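# Place the green block into the blue tray

## Task

Get the green block into the blue tray, where it must remain once the robot lets go; nothing may end up fallen from or left off the table.

## Robot and tools

ROBOT. Two arms, left_arm and right_arm, each with six revolute joints and a parallel gripper. The scene frame has its origin at table-top height, halfway between the nominal arm bases, with +z up, +x out over the table and left_arm on the +y side (arm names do not match image sides). Calibrated bases: left_arm at (+0.004, +0.276, 0) m, quat_wxyz (+1.000, 0, 0, -0.005); right_arm at (-0.013, -0.336, 0) m, quat_wxyz (+1.000, 0, 0, -0.012). Each arm reports its hand pose and wrist camera pose in its own base frame. Fixed cameras and the table use the scene frame. Reported positions can be off by a few centimetres, more at long reach.

ROW LAYOUT. Every command row has exactly 14 numbers, even if only one arm moves: 7 for left_arm, then 7 for right_arm. Each 7 are, in this order: elbow (joint3), wrist yaw (joint5), shoulder (joint2), wrist pitch (joint4), wrist roll (joint6), waist (joint1), then gripper opening. Joint numbers are absolute target angles in radians, not offsets. Wrist pitch has its sign flipped against the URDF everywhere: in what you send and in all readouts. Ranges in your numbers: waist -2.880 to 2.880, shoulder 0.000 to 3.142, elbow 0.000 to 3.019, wrist pitch -1.571 to 1.693, wrist yaw -1.571 to 1.571, wrist roll -2.094 to 2.094. Real ends may sit up to 0.084 rad either way. A target more than 0.084 rad beyond a stated end, and further out than the current angle, gets the call refused. "joint sent to its limit" means a joint was clipped at its real end; its absence proves nothing. Opening runs -1 (closed) to +1 (fully open, pad gap 0.094 m). A 0 is a real command, so to leave a gripper alone resend its present command.

execute_actions(actions, cameras). actions is a list of actions; each action is a table of up to 15 rows of 14 numbers, one row per 1/30 s step; a short table repeats its last row to fill 15 steps. Each action is 0.5 s. Per step each joint target is kept within a lead of its measured angle (0.716 rad waist and shoulder, 0.645 elbow, 0.69 wrist pitch, 1.84 wrist yaw, 3.24 wrist roll), and if targets would shift the gripper more than 110 mm from where it is, the arm's targets are scaled back. So long motions need several actions; resend unfinished targets. To keep a resting joint still, resend its "Joint targets" value. An empty actions list returns state plus all camera images.

move(target, speed, blend, opening_speed, grip_force, blocking, cameras). target is one 14-number row or a list of up to 15 rows (absolute angles, same layout), all sharing 10 s. All joints of both arms are interpolated together, so grippers trace curves; no collision avoidance. speed: rad/s for the joint with farthest to go, 0.01 to 12.57, default 0.5, one value or one per target. blend: radians of corner rounding per waypoint, default 0 (stop at each). opening_speed: rate of the opening command per second on the -1..+1 scale, at least 0.2. grip_force: newtons per finger pad, 10 to 50 (full), one value or one per arm; it persists; lower force closes slowly (about 4 s at 40, 16 s at 10 from open). blocking=false returns after about 0.5 s while the move keeps running; a new move replaces it. Opening changes in the first target are sent at the start; in later targets they are applied after arrival with everything at rest. The result adds a "move:" line: done, off_target (resting more than 0.035 rad away), moving, held, fault, plus limits=held if steps were withheld. Neither done nor off_target tells you about contact.

wait(seconds 0 to 10, cameras): holds the last command; a running move continues. stop(cameras): brakes the running move. zoom_image(camera, region [x0, y0, x1, y1] pixels from top-left, at most 504 by 504): enlarges part of the latest image of cam_high, cam_low, cam_over, cam_left_wrist or cam_right_wrist (each 672x504). read_manual(section "licences"): licence texts only. finished_scene(scene 1): ends irreversibly; the block must stay in the tray without the robot.

RESULTS. Joint positions, Joint velocities and Joint targets list each arm in the row order, then pad gap (m, m/s). "within noise" means no measurable motion. end_effector_position is the point between the pads, about 1 cm behind the fingertips; fingers point along gripper +z and close along its y axis. grip_measured uses the opening scale; empty it reads up to about 2.5 mm wide, and on a firmly held hard part up to about 3 mm (0.064) narrower than the part. Fingers go where grip_measured equals your command, so commanding well below the touch reading squeezes hard (force jumps to the limit roughly 0.06 below touch). Release by commanding well above grip_measured. "joint command not followed" means the clearance check altered an arm's targets. Joint torques follow joint order without the gripper, include arm weight, and items 1 and 4 wrap at ±28 N m. Action results also list joint positions at some steps.

CAUTIONS. Approach and touch slowly; speed and overshoot past contact raise force. Never let the arms or grippers strike or squeeze each other; that can fail the scene. Do not slam fixed or heavy things, drop the block from height or release it while moving. Any arm stop costs. Holding loads, stretching out or pushing against unreachable poses heats motors; MOTOR HOT appears at 85 °C, and at 100 °C an OVER-TEMPERATURE FAULT makes the arm go limp for 30 to 60 s or more, possibly without warning.

Each tool is called after ">>>" as name([rows], argument=value, ...), one row to a line, values as JSON.

## Session

>>> execute_actions(actions=[])

Scene clock: 0.00 s.
left_arm: end_effector_position=(+0.3027, +0.3543, +0.2691) grip_measured=+1.000 end_effector_quat_wxyz=(+0.444, -0.553, +0.660, +0.247) | right_arm: end_effector_position=(+0.3790, +0.1847, +0.3016) grip_measured=+1.000 end_effector_quat_wxyz=(+0.195, +0.203, +0.936, -0.212)
Joint names: [elbow, wrist yaw, shoulder, wrist pitch, wrist roll, waist]
Joint positions: left_arm=[0.791 -0.431 1.059 0.295 -0.447 0.708 0.094] | right_arm=[1.484 0.576 1.468 1.686 1.137 0.681 0.094]
Joint velocities: within noise
Joint torques (N m): no reading
Heat: left arm: hottest waist 25 °C; right arm: hottest elbow 27 °C.
Joint targets: left_arm=[0.814 -0.431 1.063 0.293 -0.447 0.708] | right_arm=[1.507 0.576 1.471 1.686 1.137 0.681]
Tool commands: left_gripper/opening=+1.0 right_gripper/opening=+1.0

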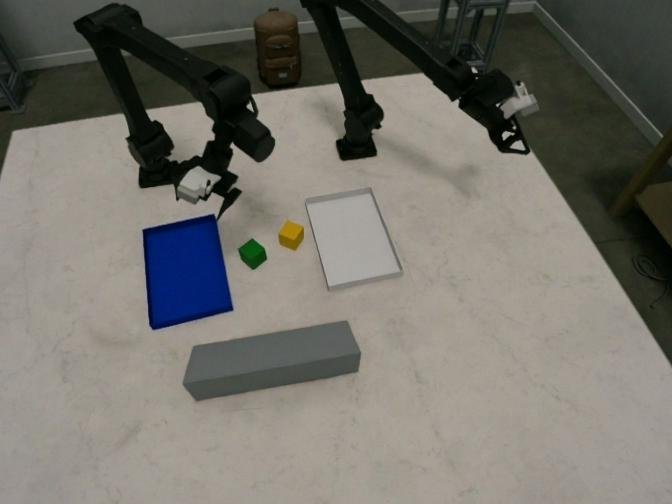

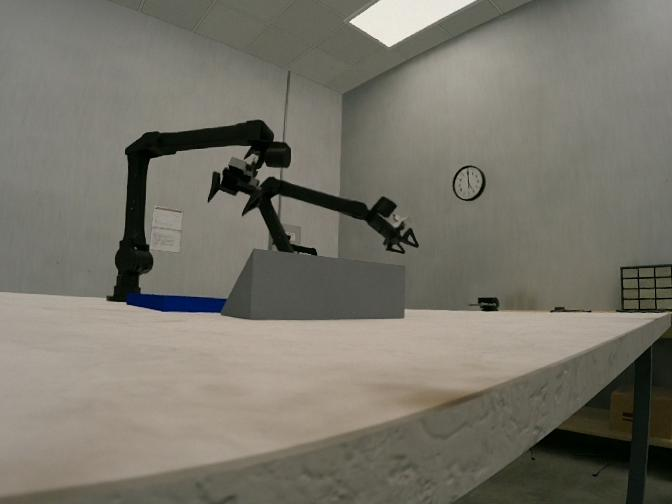

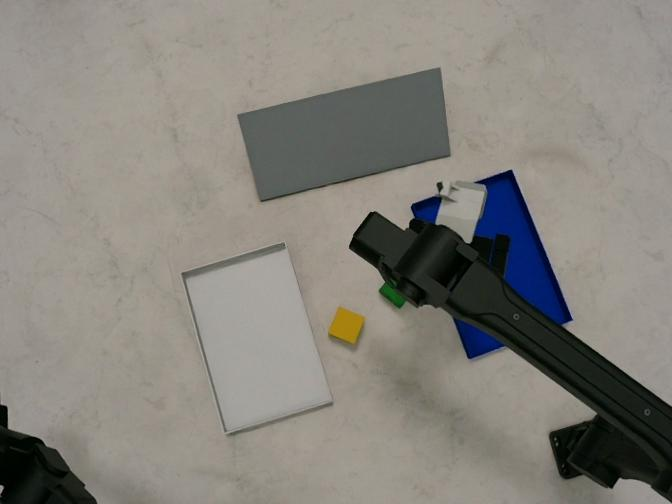

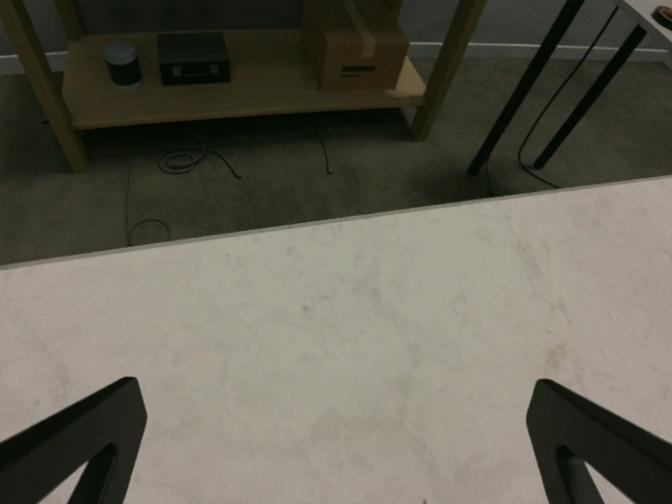

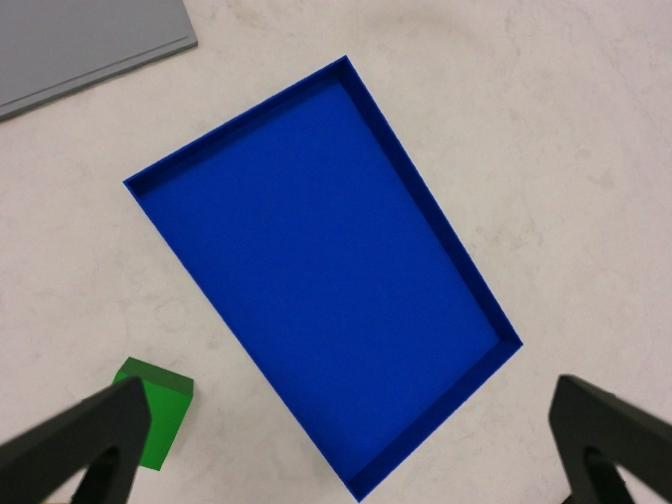

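>>> move(target=[0.814, -0.431, 1.063, 0.293, -0.447, 0.708, 1, 1.339, 0, 1.509, 1.401, 1.6, 0.705, 1], speed=0.8, cameras=["all"])

Scene clock: 99.10 s.
left_arm: end_effector_position=(+0.3027, +0.3543, +0.2691) grip_measured=+1.000 end_effector_quat_wxyz=(+0.444, -0.553, +0.660, +0.247) | right_arm: end_effector_position=(+0.3407, +0.2844, +0.2101) grip_measured=+1.000 end_effector_quat_wxyz=(+0.005, +0.432, +0.902, +0.006)
Joint names: [elbow, wrist yaw, shoulder, wrist pitch, wrist roll, waist]
Joint positions: left_arm=[0.791 -0.431 1.059 0.295 -0.447 0.708 0.094] | right_arm=[1.353 0.004 1.498 1.41 1.591 0.698 0.094]
Joint torques (N m): left_arm=[11.06 -0.24 -6.71 -1.92 0.09 1.67] | right_arm=[8.68 -0.2 -11.93 -0.72 0.05 0.56]
Heat: left arm: hottest elbow 28 °C; right arm: hottest elbow 33 °C.
Joint targets: left_arm=[0.814 -0.431 1.063 0.293 -0.447 0.708] | right_arm=[1.339 0.000 1.509 1.401 1.600 0.705]
move: done

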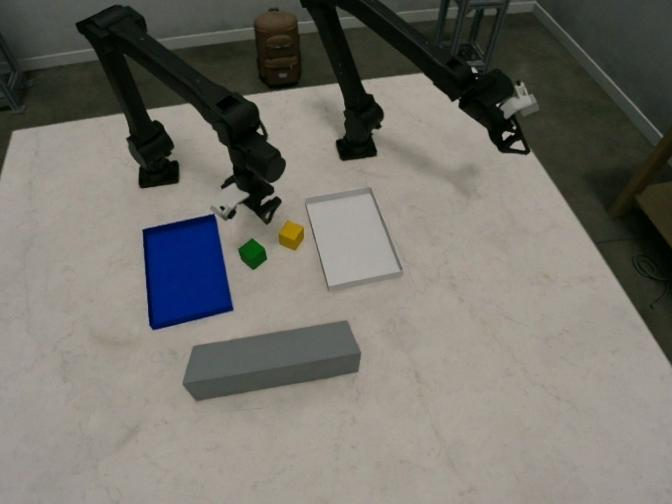

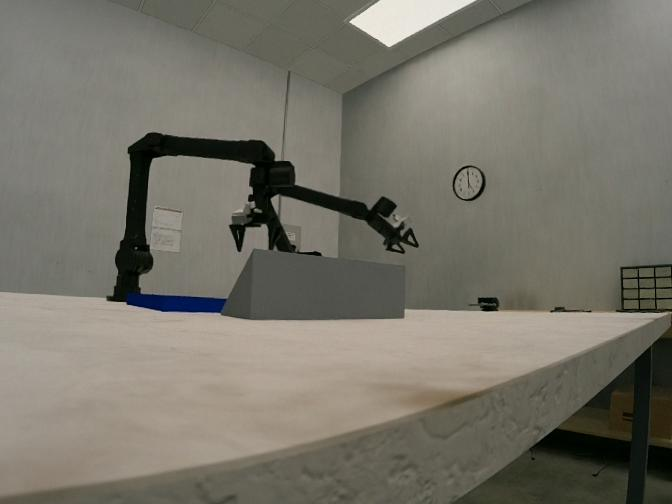

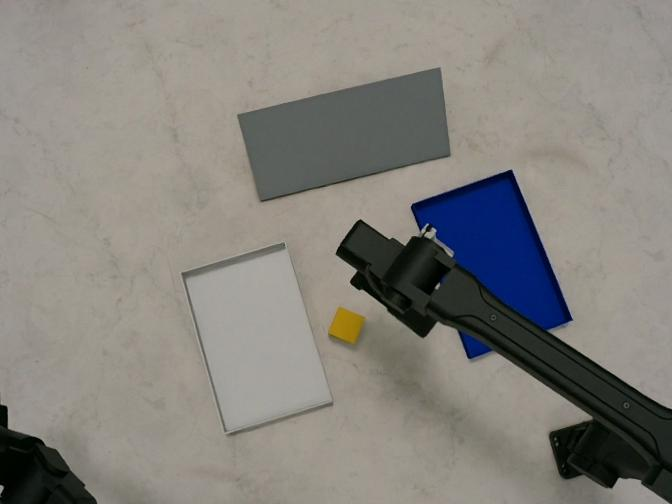

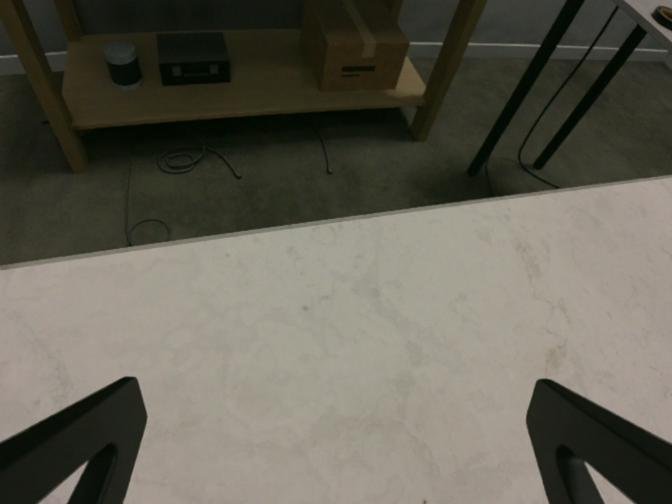

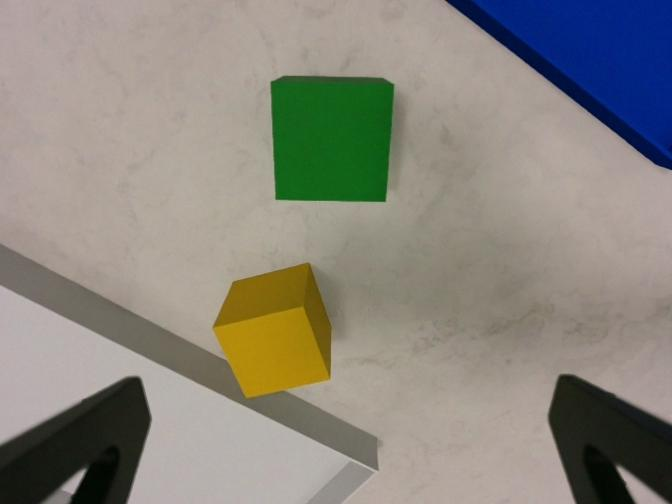

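>>> move(target=[0.814, -0.431, 1.063, 0.293, -0.447, 0.708, 1, 1.237, 0, 1.555, 1.264, 1.524, 0.632, 1], speed=0.5, cameras=["cam_right_wrist", "cam_over"])

Scene clock: 127.17 s.
left_arm: end_effector_position=(+0.3027, +0.3543, +0.2691) grip_measured=+1.000 end_effector_quat_wxyz=(+0.444, -0.553, +0.660, +0.247) | right_arm: end_effector_position=(+0.3593, +0.2633, +0.1493) grip_measured=+1.000 end_effector_quat_wxyz=(+0.000, +0.434, +0.901, -0.002)
Joint names: [elbow, wrist yaw, shoulder, wrist pitch, wrist roll, waist]
Joint positions: left_arm=[0.791 -0.431 1.059 0.295 -0.447 0.708 0.094] | right_arm=[1.248 0.003 1.549 1.273 1.533 0.635 0.094]
Joint torques (N m): left_arm=[11.11 -0.24 -6.77 -1.91 0.07 1.49] | right_arm=[8.5 -0.15 -12.63 -0.65 -0.11 -0.09]
Heat: left arm: hottest elbow 28 °C; right arm: hottest elbow 31 °C.
Joint targets: left_arm=[0.814 -0.431 1.063 0.293 -0.447 0.708] | right_arm=[1.237 0.000 1.555 1.264 1.524 0.632]
move: done
Images, in order (width x height): cam_over 672x504, cam_right_wrist 672x504.

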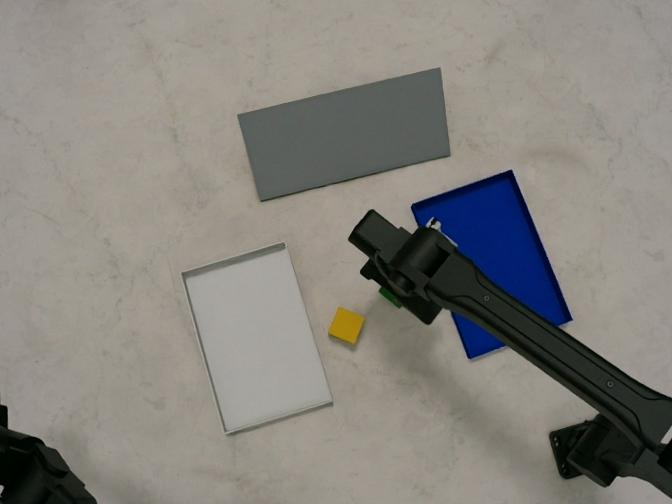

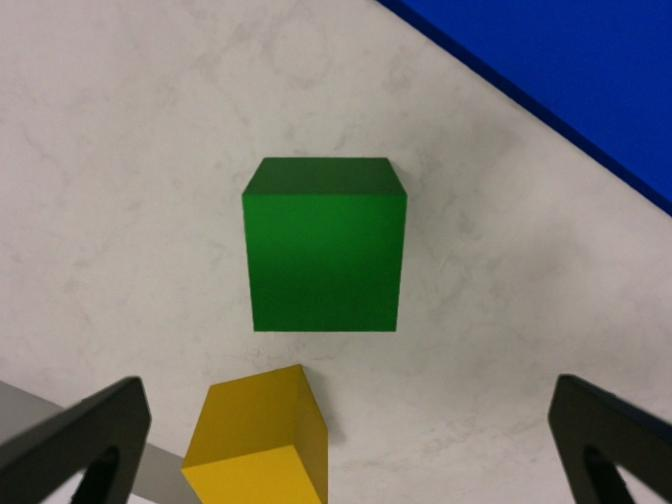

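>>> move(target=[0.814, -0.431, 1.063, 0.293, -0.447, 0.708, 1, 1.187, 0, 1.593, 1.173, 1.521, 0.630, 1], speed=0.3, cameras=["cam_right_wrist", "cam_high", "cam_low"])

Scene clock: 176.20 s.
left_arm: end_effector_position=(+0.3027, +0.3543, +0.2691) grip_measured=+1.000 end_effector_quat_wxyz=(+0.444, -0.553, +0.660, +0.247) | right_arm: end_effector_position=(+0.3629, +0.2659, +0.1182) grip_measured=+1.000 end_effector_quat_wxyz=(+0.003, +0.433, +0.902, +0.002)
Joint names: [elbow, wrist yaw, shoulder, wrist pitch, wrist roll, waist]
Joint positions: left_arm=[0.791 -0.431 1.059 0.295 -0.447 0.708 0.094] | right_arm=[1.2 0.003 1.581 1.182 1.529 0.635 0.094]
Joint torques (N m): left_arm=[11 -0.23 -6.65 -1.85 0.09 1.67] | right_arm=[8.12 -0.16 -12.45 -0.65 -0.11 -0.21]
Heat: left arm: hottest elbow 29 °C; right arm: hottest elbow 31 °C.
Joint targets: left_arm=[0.814 -0.431 1.063 0.293 -0.447 0.708] | right_arm=[1.187 0.000 1.593 1.173 1.521 0.630]
move: done
Images, in order (width x height): cam_high 672x504, cam_low 672x504, cam_right_wrist 672x504.

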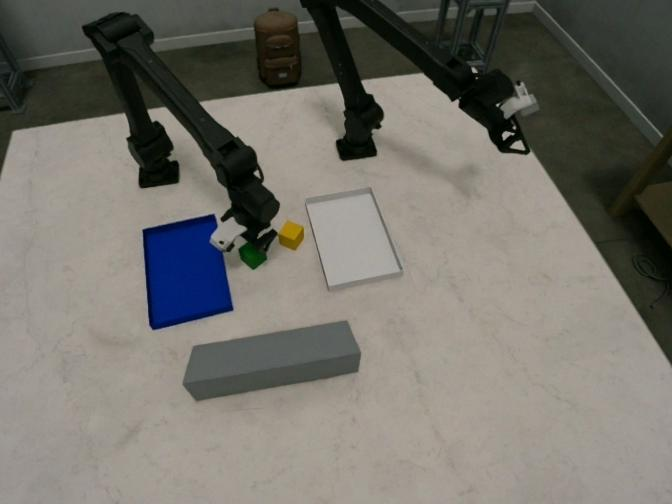

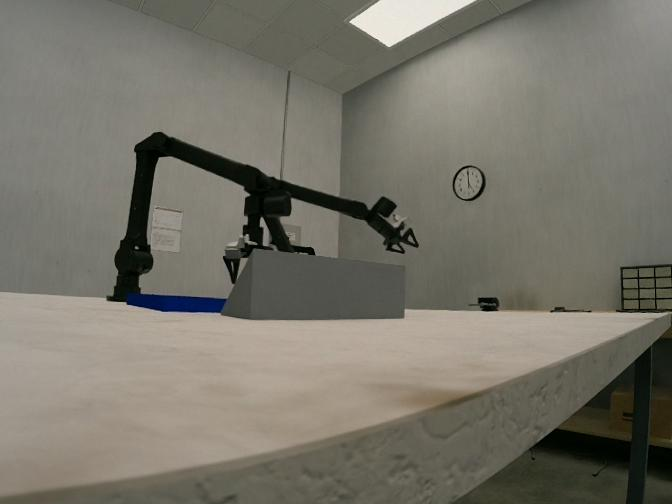

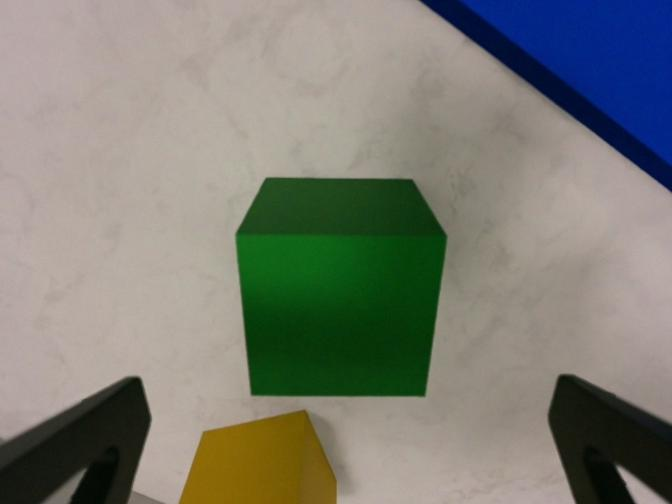

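>>> move(target=[0.814, -0.431, 1.063, 0.293, -0.447, 0.708, 1, 1.130, 0, 1.641, 1.076, 1.491, 0.601, 1], speed=0.15, cameras=["cam_right_wrist", "cam_high"])

Scene clock: 201.17 s.
left_arm: end_effector_position=(+0.3027, +0.3543, +0.2691) grip_measured=+1.000 end_effector_quat_wxyz=(+0.444, -0.553, +0.660, +0.247) | right_arm: end_effector_position=(+0.3692, +0.2567, +0.0797) grip_measured=+1.000 end_effector_quat_wxyz=(+0.002, +0.430, +0.903, +0.001)
Joint names: [elbow, wrist yaw, shoulder, wrist pitch, wrist roll, waist]
Joint positions: left_arm=[0.791 -0.431 1.059 0.295 -0.447 0.708 0.094] | right_arm=[1.144 0.003 1.626 1.085 1.5 0.61 0.094]
Joint torques (N m): left_arm=[11.04 -0.24 -6.77 -1.91 0.09 1.44] | right_arm=[7.62 -0.15 -12.4 -0.79 -0.11 -0.56]
Heat: left arm: hottest elbow 29 °C; right arm: hottest elbow 30 °C.
Joint targets: left_arm=[0.814 -0.431 1.063 0.293 -0.447 0.708] | right_arm=[1.130 0.000 1.641 1.076 1.491 0.601]
move: done
Images, in order (width x height): cam_high 672x504, cam_right_wrist 672x504.

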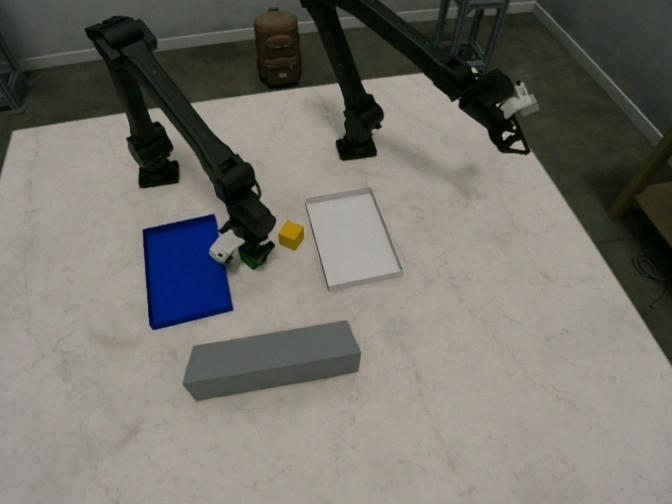

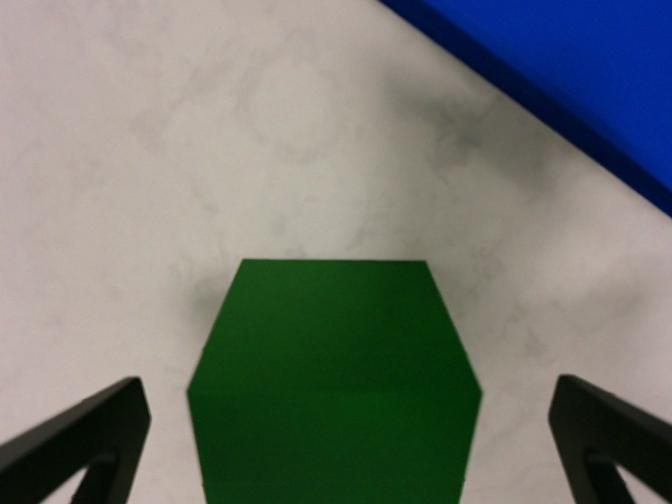

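>>> move([
  [0.814, -0.431, 1.063, 0.293, -0.447, 0.708, 1, 1.117, 0, 1.654, 1.0495, 1.491, 0.601, 1],
  [0.814, -0.431, 1.063, 0.293, -0.447, 0.708, 1, 1.117, 0, 1.654, 1.0495, 1.491, 0.601, -0.2],
], speed=0.15, opening_speed=0.4, grip_force=30, cameras=["cam_right_wrist", "cam_high"])

Scene clock: 222.27 s.
left_arm: end_effector_position=(+0.3027, +0.3543, +0.2691) grip_measured=+1.000 end_effector_quat_wxyz=(+0.444, -0.553, +0.660, +0.247) | right_arm: end_effector_position=(+0.3697, +0.2571, +0.0703) grip_measured=+0.081 end_effector_quat_wxyz=(+0.003, +0.430, +0.903, +0.002)
Joint names: [elbow, wrist yaw, shoulder, wrist pitch, wrist roll, waist]
Joint positions: left_arm=[0.791 -0.431 1.059 0.295 -0.447 0.708 0.094] | right_arm=[1.131 0.003 1.638 1.057 1.499 0.61 0.051]
Joint torques (N m): left_arm=[11.08 -0.23 -6.71 -1.84 0.08 1.61] | right_arm=[7.5 -0.16 -12.34 -0.64 -0.11 -0.44]
Heat: left arm: hottest elbow 29 °C; right arm: hottest elbow 30 °C.
Joint targets: left_arm=[0.814 -0.431 1.063 0.293 -0.447 0.708] | right_arm=[1.117 0.000 1.654 1.050 1.491 0.601]
grip_force (N): 30, 30
move: done
Images, in order (width x height): cam_high 672x504, cam_right_wrist 672x504.

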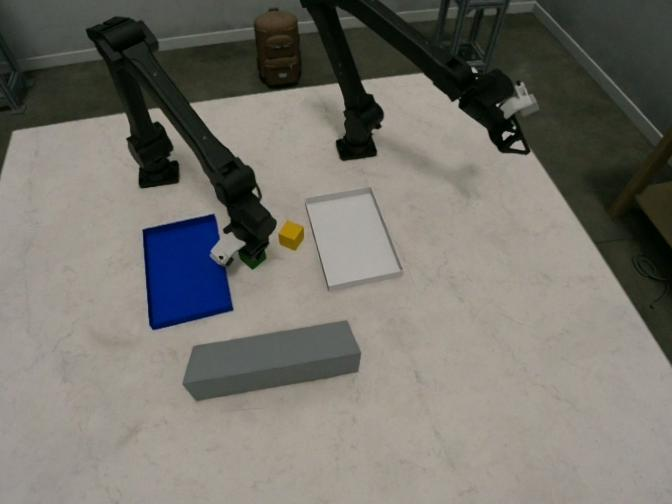

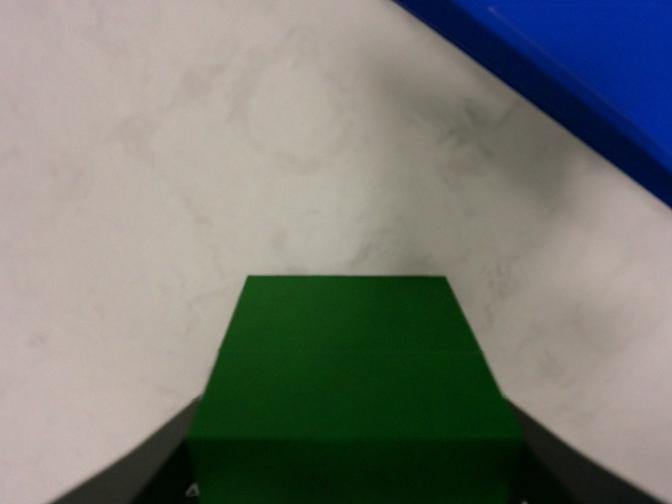

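>>> move([
  [0.814, -0.431, 1.063, 0.293, -0.447, 0.708, 1, 1.260, 0, 1.562, 1.285, 1.491, 0.601, -0.2],
  [0.814, -0.431, 1.063, 0.293, -0.447, 0.708, 1, 1.114, 0, 1.428, 1.272, 1.432, 0.245, -0.2],
], speed=0.3, blend=[0.05, 0], cameras=["cam_right_wrist", "cam_high", "cam_over"])

Scene clock: 256.83 s.
left_arm: end_effector_position=(+0.3027, +0.3543, +0.2691) grip_measured=+1.000 end_effector_quat_wxyz=(+0.444, -0.553, +0.660, +0.247) | right_arm: end_effector_position=(+0.3870, +0.0973, +0.1477) grip_measured=+0.081 end_effector_quat_wxyz=(-0.006, +0.561, +0.828, -0.008)
Joint names: [elbow, wrist yaw, shoulder, wrist pitch, wrist roll, waist]
Joint positions: left_arm=[0.791 -0.431 1.059 0.295 -0.447 0.708 0.094] | right_arm=[1.126 0.002 1.443 1.273 1.441 0.248 0.051]
Joint torques (N m): left_arm=[11.03 -0.25 -6.89 -1.88 0.09 1.38] | right_arm=[8.35 -0.14 -12.45 -0.32 -0.12 -0.09]
Heat: left arm: hottest elbow 29 °C; right arm: hottest elbow 30 °C.
Joint targets: left_arm=[0.814 -0.431 1.063 0.293 -0.447 0.708] | right_arm=[1.114 0.000 1.428 1.272 1.432 0.245]
grip_force (N): 30, 30
move: done
Images, in order (width x height): cam_high 672x504, cam_over 672x504, cam_right_wrist 672x504.

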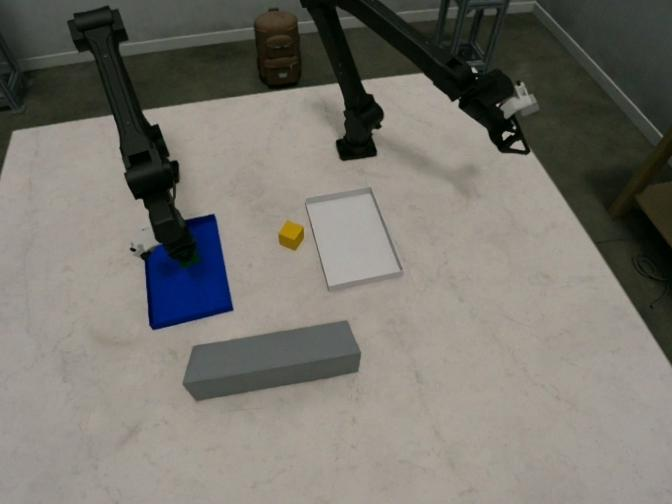

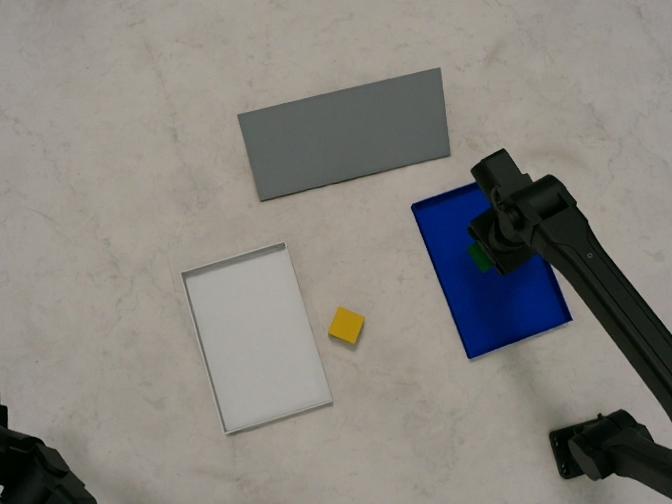

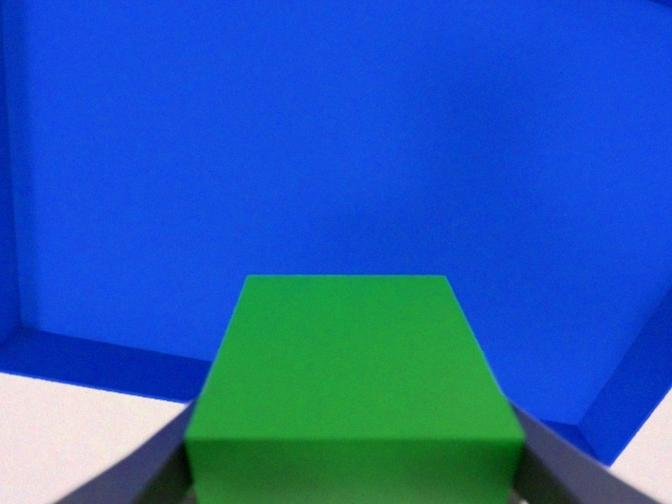

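>>> move(target=[0.814, -0.431, 1.063, 0.293, -0.447, 0.708, 1, 0.972, 0, 1.523, 1.039, 1.432, 0.245, -0.2], speed=0.15, cameras=["cam_right_wrist", "cam_high"])

Scene clock: 282.63 s.
left_arm: end_effector_position=(+0.3027, +0.3543, +0.2691) grip_measured=+1.000 end_effector_quat_wxyz=(+0.444, -0.553, +0.660, +0.247) | right_arm: end_effector_position=(+0.3832, +0.0964, +0.0714) grip_measured=+0.081 end_effector_quat_wxyz=(-0.002, +0.561, +0.828, -0.004)
Joint names: [elbow, wrist yaw, shoulder, wrist pitch, wrist roll, waist]
Joint positions: left_arm=[0.791 -0.431 1.059 0.295 -0.447 0.708 0.094] | right_arm=[0.983 0.002 1.513 1.049 1.44 0.248 0.051]
Joint torques (N m): left_arm=[11.03 -0.22 -6.65 -1.81 0.08 1.2] | right_arm=[7.6 -0.14 -10.64 -0.7 -0.11 -0.09]
Heat: left arm: hottest elbow 29 °C; right arm: hottest elbow 30 °C.
Joint targets: left_arm=[0.814 -0.431 1.063 0.293 -0.447 0.708] | right_arm=[0.972 0.000 1.523 1.039 1.432 0.245]
grip_force (N): 30, 30
move: done
Images, in order (width x height): cam_high 672x504, cam_right_wrist 672x504.

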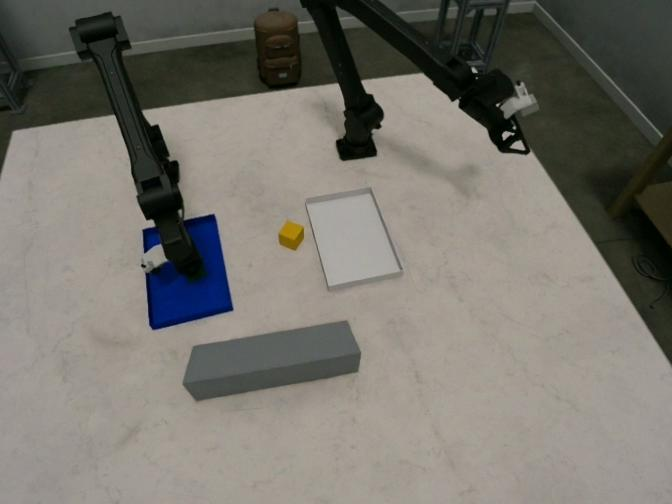

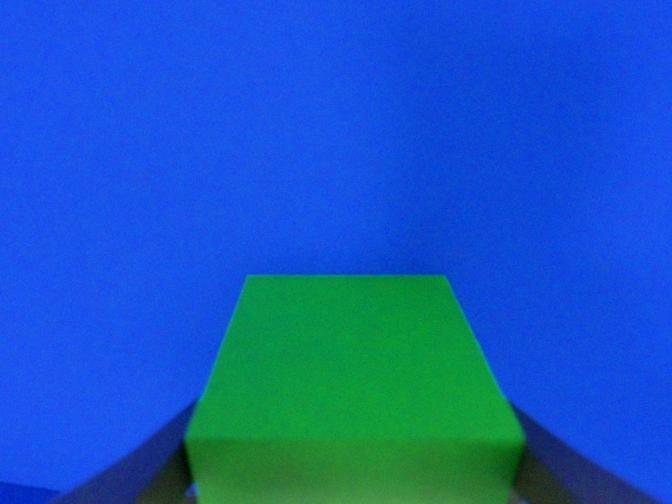

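>>> zoom_image(camera="cam_right_wrist", region=[130, 200, 560, 504])

Scaled by 1.172 from the camera's 672x504 image, which has a finer 960x720 frame.

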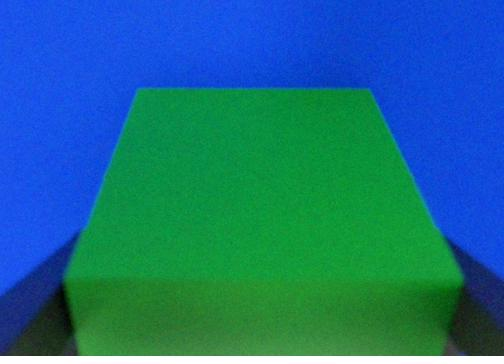

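>>> move(target=[0.814, -0.431, 1.063, 0.293, -0.447, 0.708, 1, 0.964, 0, 1.529, 1.025, 1.432, 0.245, -0.2], speed=0.05, cameras=["cam_right_wrist"])

Scene clock: 301.93 s.
left_arm: end_effector_position=(+0.3027, +0.3543, +0.2691) grip_measured=+1.000 end_effector_quat_wxyz=(+0.444, -0.553, +0.660, +0.247) | right_arm: end_effector_position=(+0.3852, +0.0969, +0.0708) grip_measured=+0.081 end_effector_quat_wxyz=(+0.001, +0.561, +0.828, -0.001)
Joint names: [elbow, wrist yaw, shoulder, wrist pitch, wrist roll, waist]
Joint positions: left_arm=[0.791 -0.431 1.059 0.295 -0.447 0.708 0.094] | right_arm=[0.982 0.002 1.513 1.039 1.44 0.248 0.051]
Joint torques (N m): left_arm=[11.07 -0.24 -6.83 -1.89 0.08 1.49] | right_arm=[7.04 -0.13 -10.23 -0.85 -0.11 -0.09]
Heat: left arm: hottest elbow 30 °C; right arm: hottest elbow 29 °C.
Joint targets: left_arm=[0.814 -0.431 1.063 0.293 -0.447 0.708] | right_arm=[0.964 0.000 1.529 1.025 1.432 0.245]
grip_force (N): 30, 30
move: done
Images, in order (width x height): cam_right_wrist 672x504.

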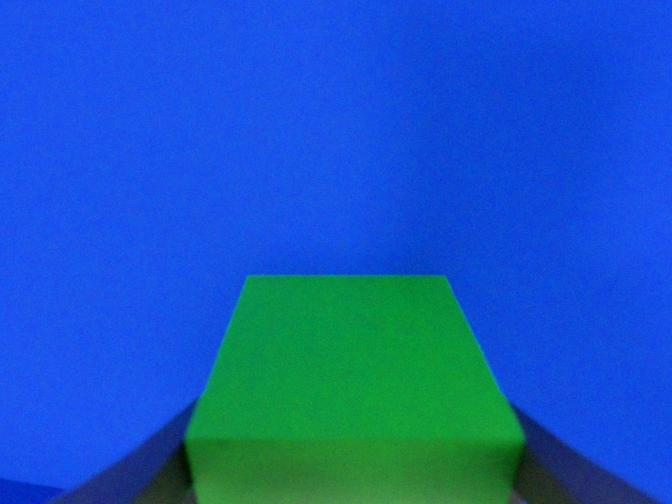

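>>> move([
  [0.814, -0.431, 1.063, 0.293, -0.447, 0.708, 1, 0.968, 0, 1.525, 1.034, 1.432, 0.245, 0.7],
  [0.814, -0.431, 1.063, 0.293, -0.447, 0.708, 1, 1.114, 0, 1.428, 1.272, 1.432, 0.245, 0.7],
], speed=[0.05, 0.25], opening_speed=0.5, cameras=["all"])

Scene clock: 325.90 s.
left_arm: end_effector_position=(+0.3027, +0.3543, +0.2691) grip_measured=+1.000 end_effector_quat_wxyz=(+0.444, -0.553, +0.660, +0.247) | right_arm: end_effector_position=(+0.3649, +0.0917, +0.1278) grip_measured=+0.697 end_effector_quat_wxyz=(-0.022, +0.561, +0.827, -0.026)
Joint names: [elbow, wrist yaw, shoulder, wrist pitch, wrist roll, waist]
Joint positions: left_arm=[0.791 -0.431 1.059 0.295 -0.447 0.708 0.094] | right_arm=[1.06 0.002 1.434 1.264 1.44 0.248 0.08]
Joint torques (N m): left_arm=[11.02 -0.23 -6.59 -1.98 0.08 1.49] | right_arm=[13.63 -0.14 -11.22 0.12 -0.1 -0.09]
Heat: left arm: hottest elbow 30 °C; right arm: hottest elbow 29 °C.
Joint targets: left_arm=[0.814 -0.431 1.063 0.293 -0.447 0.708] | right_arm=[1.114 0.000 1.428 1.272 1.432 0.245]
grip_force (N): 30, 30
move: off_target (right_arm); right_arm: the elbow is farthest, 0.054 rad from its target

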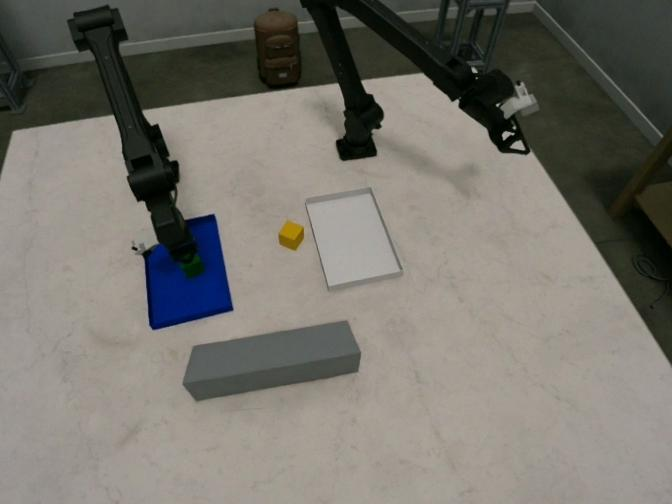

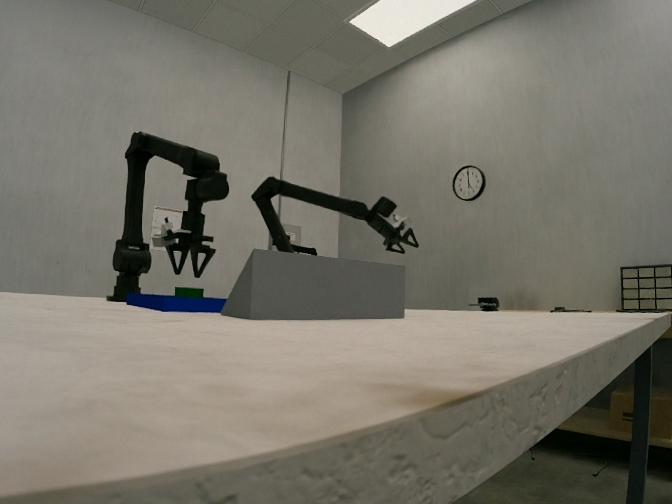

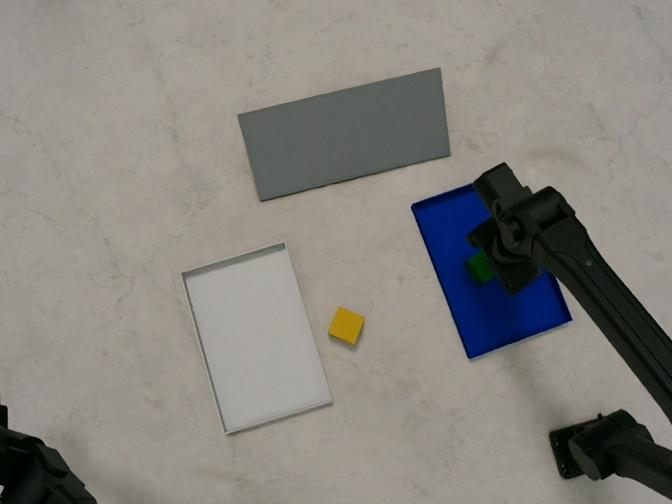

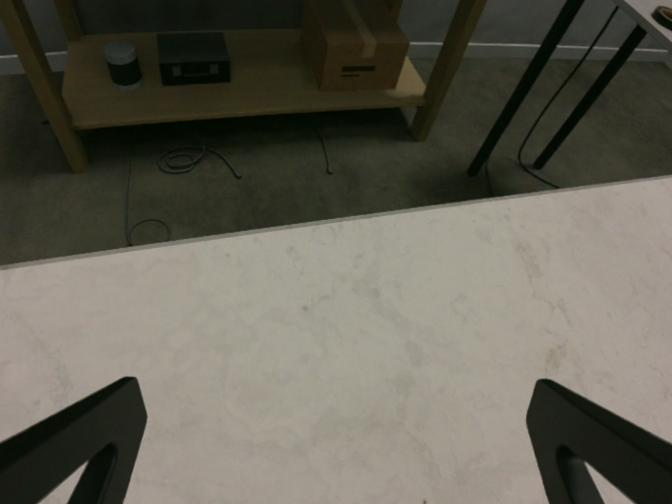

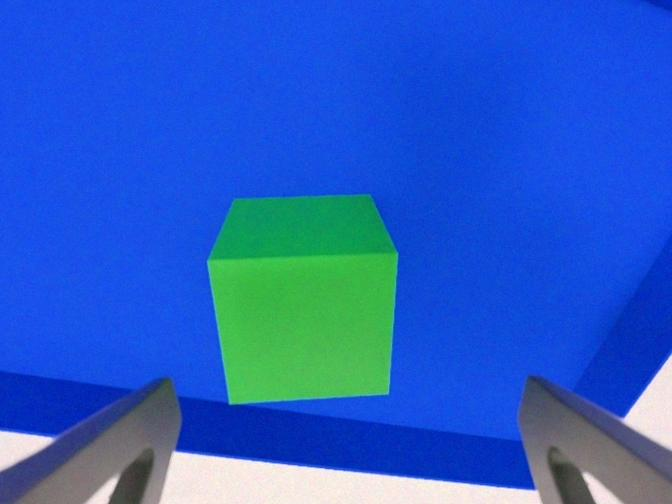

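>>> finished_scene()

The scene is finished: the task was done.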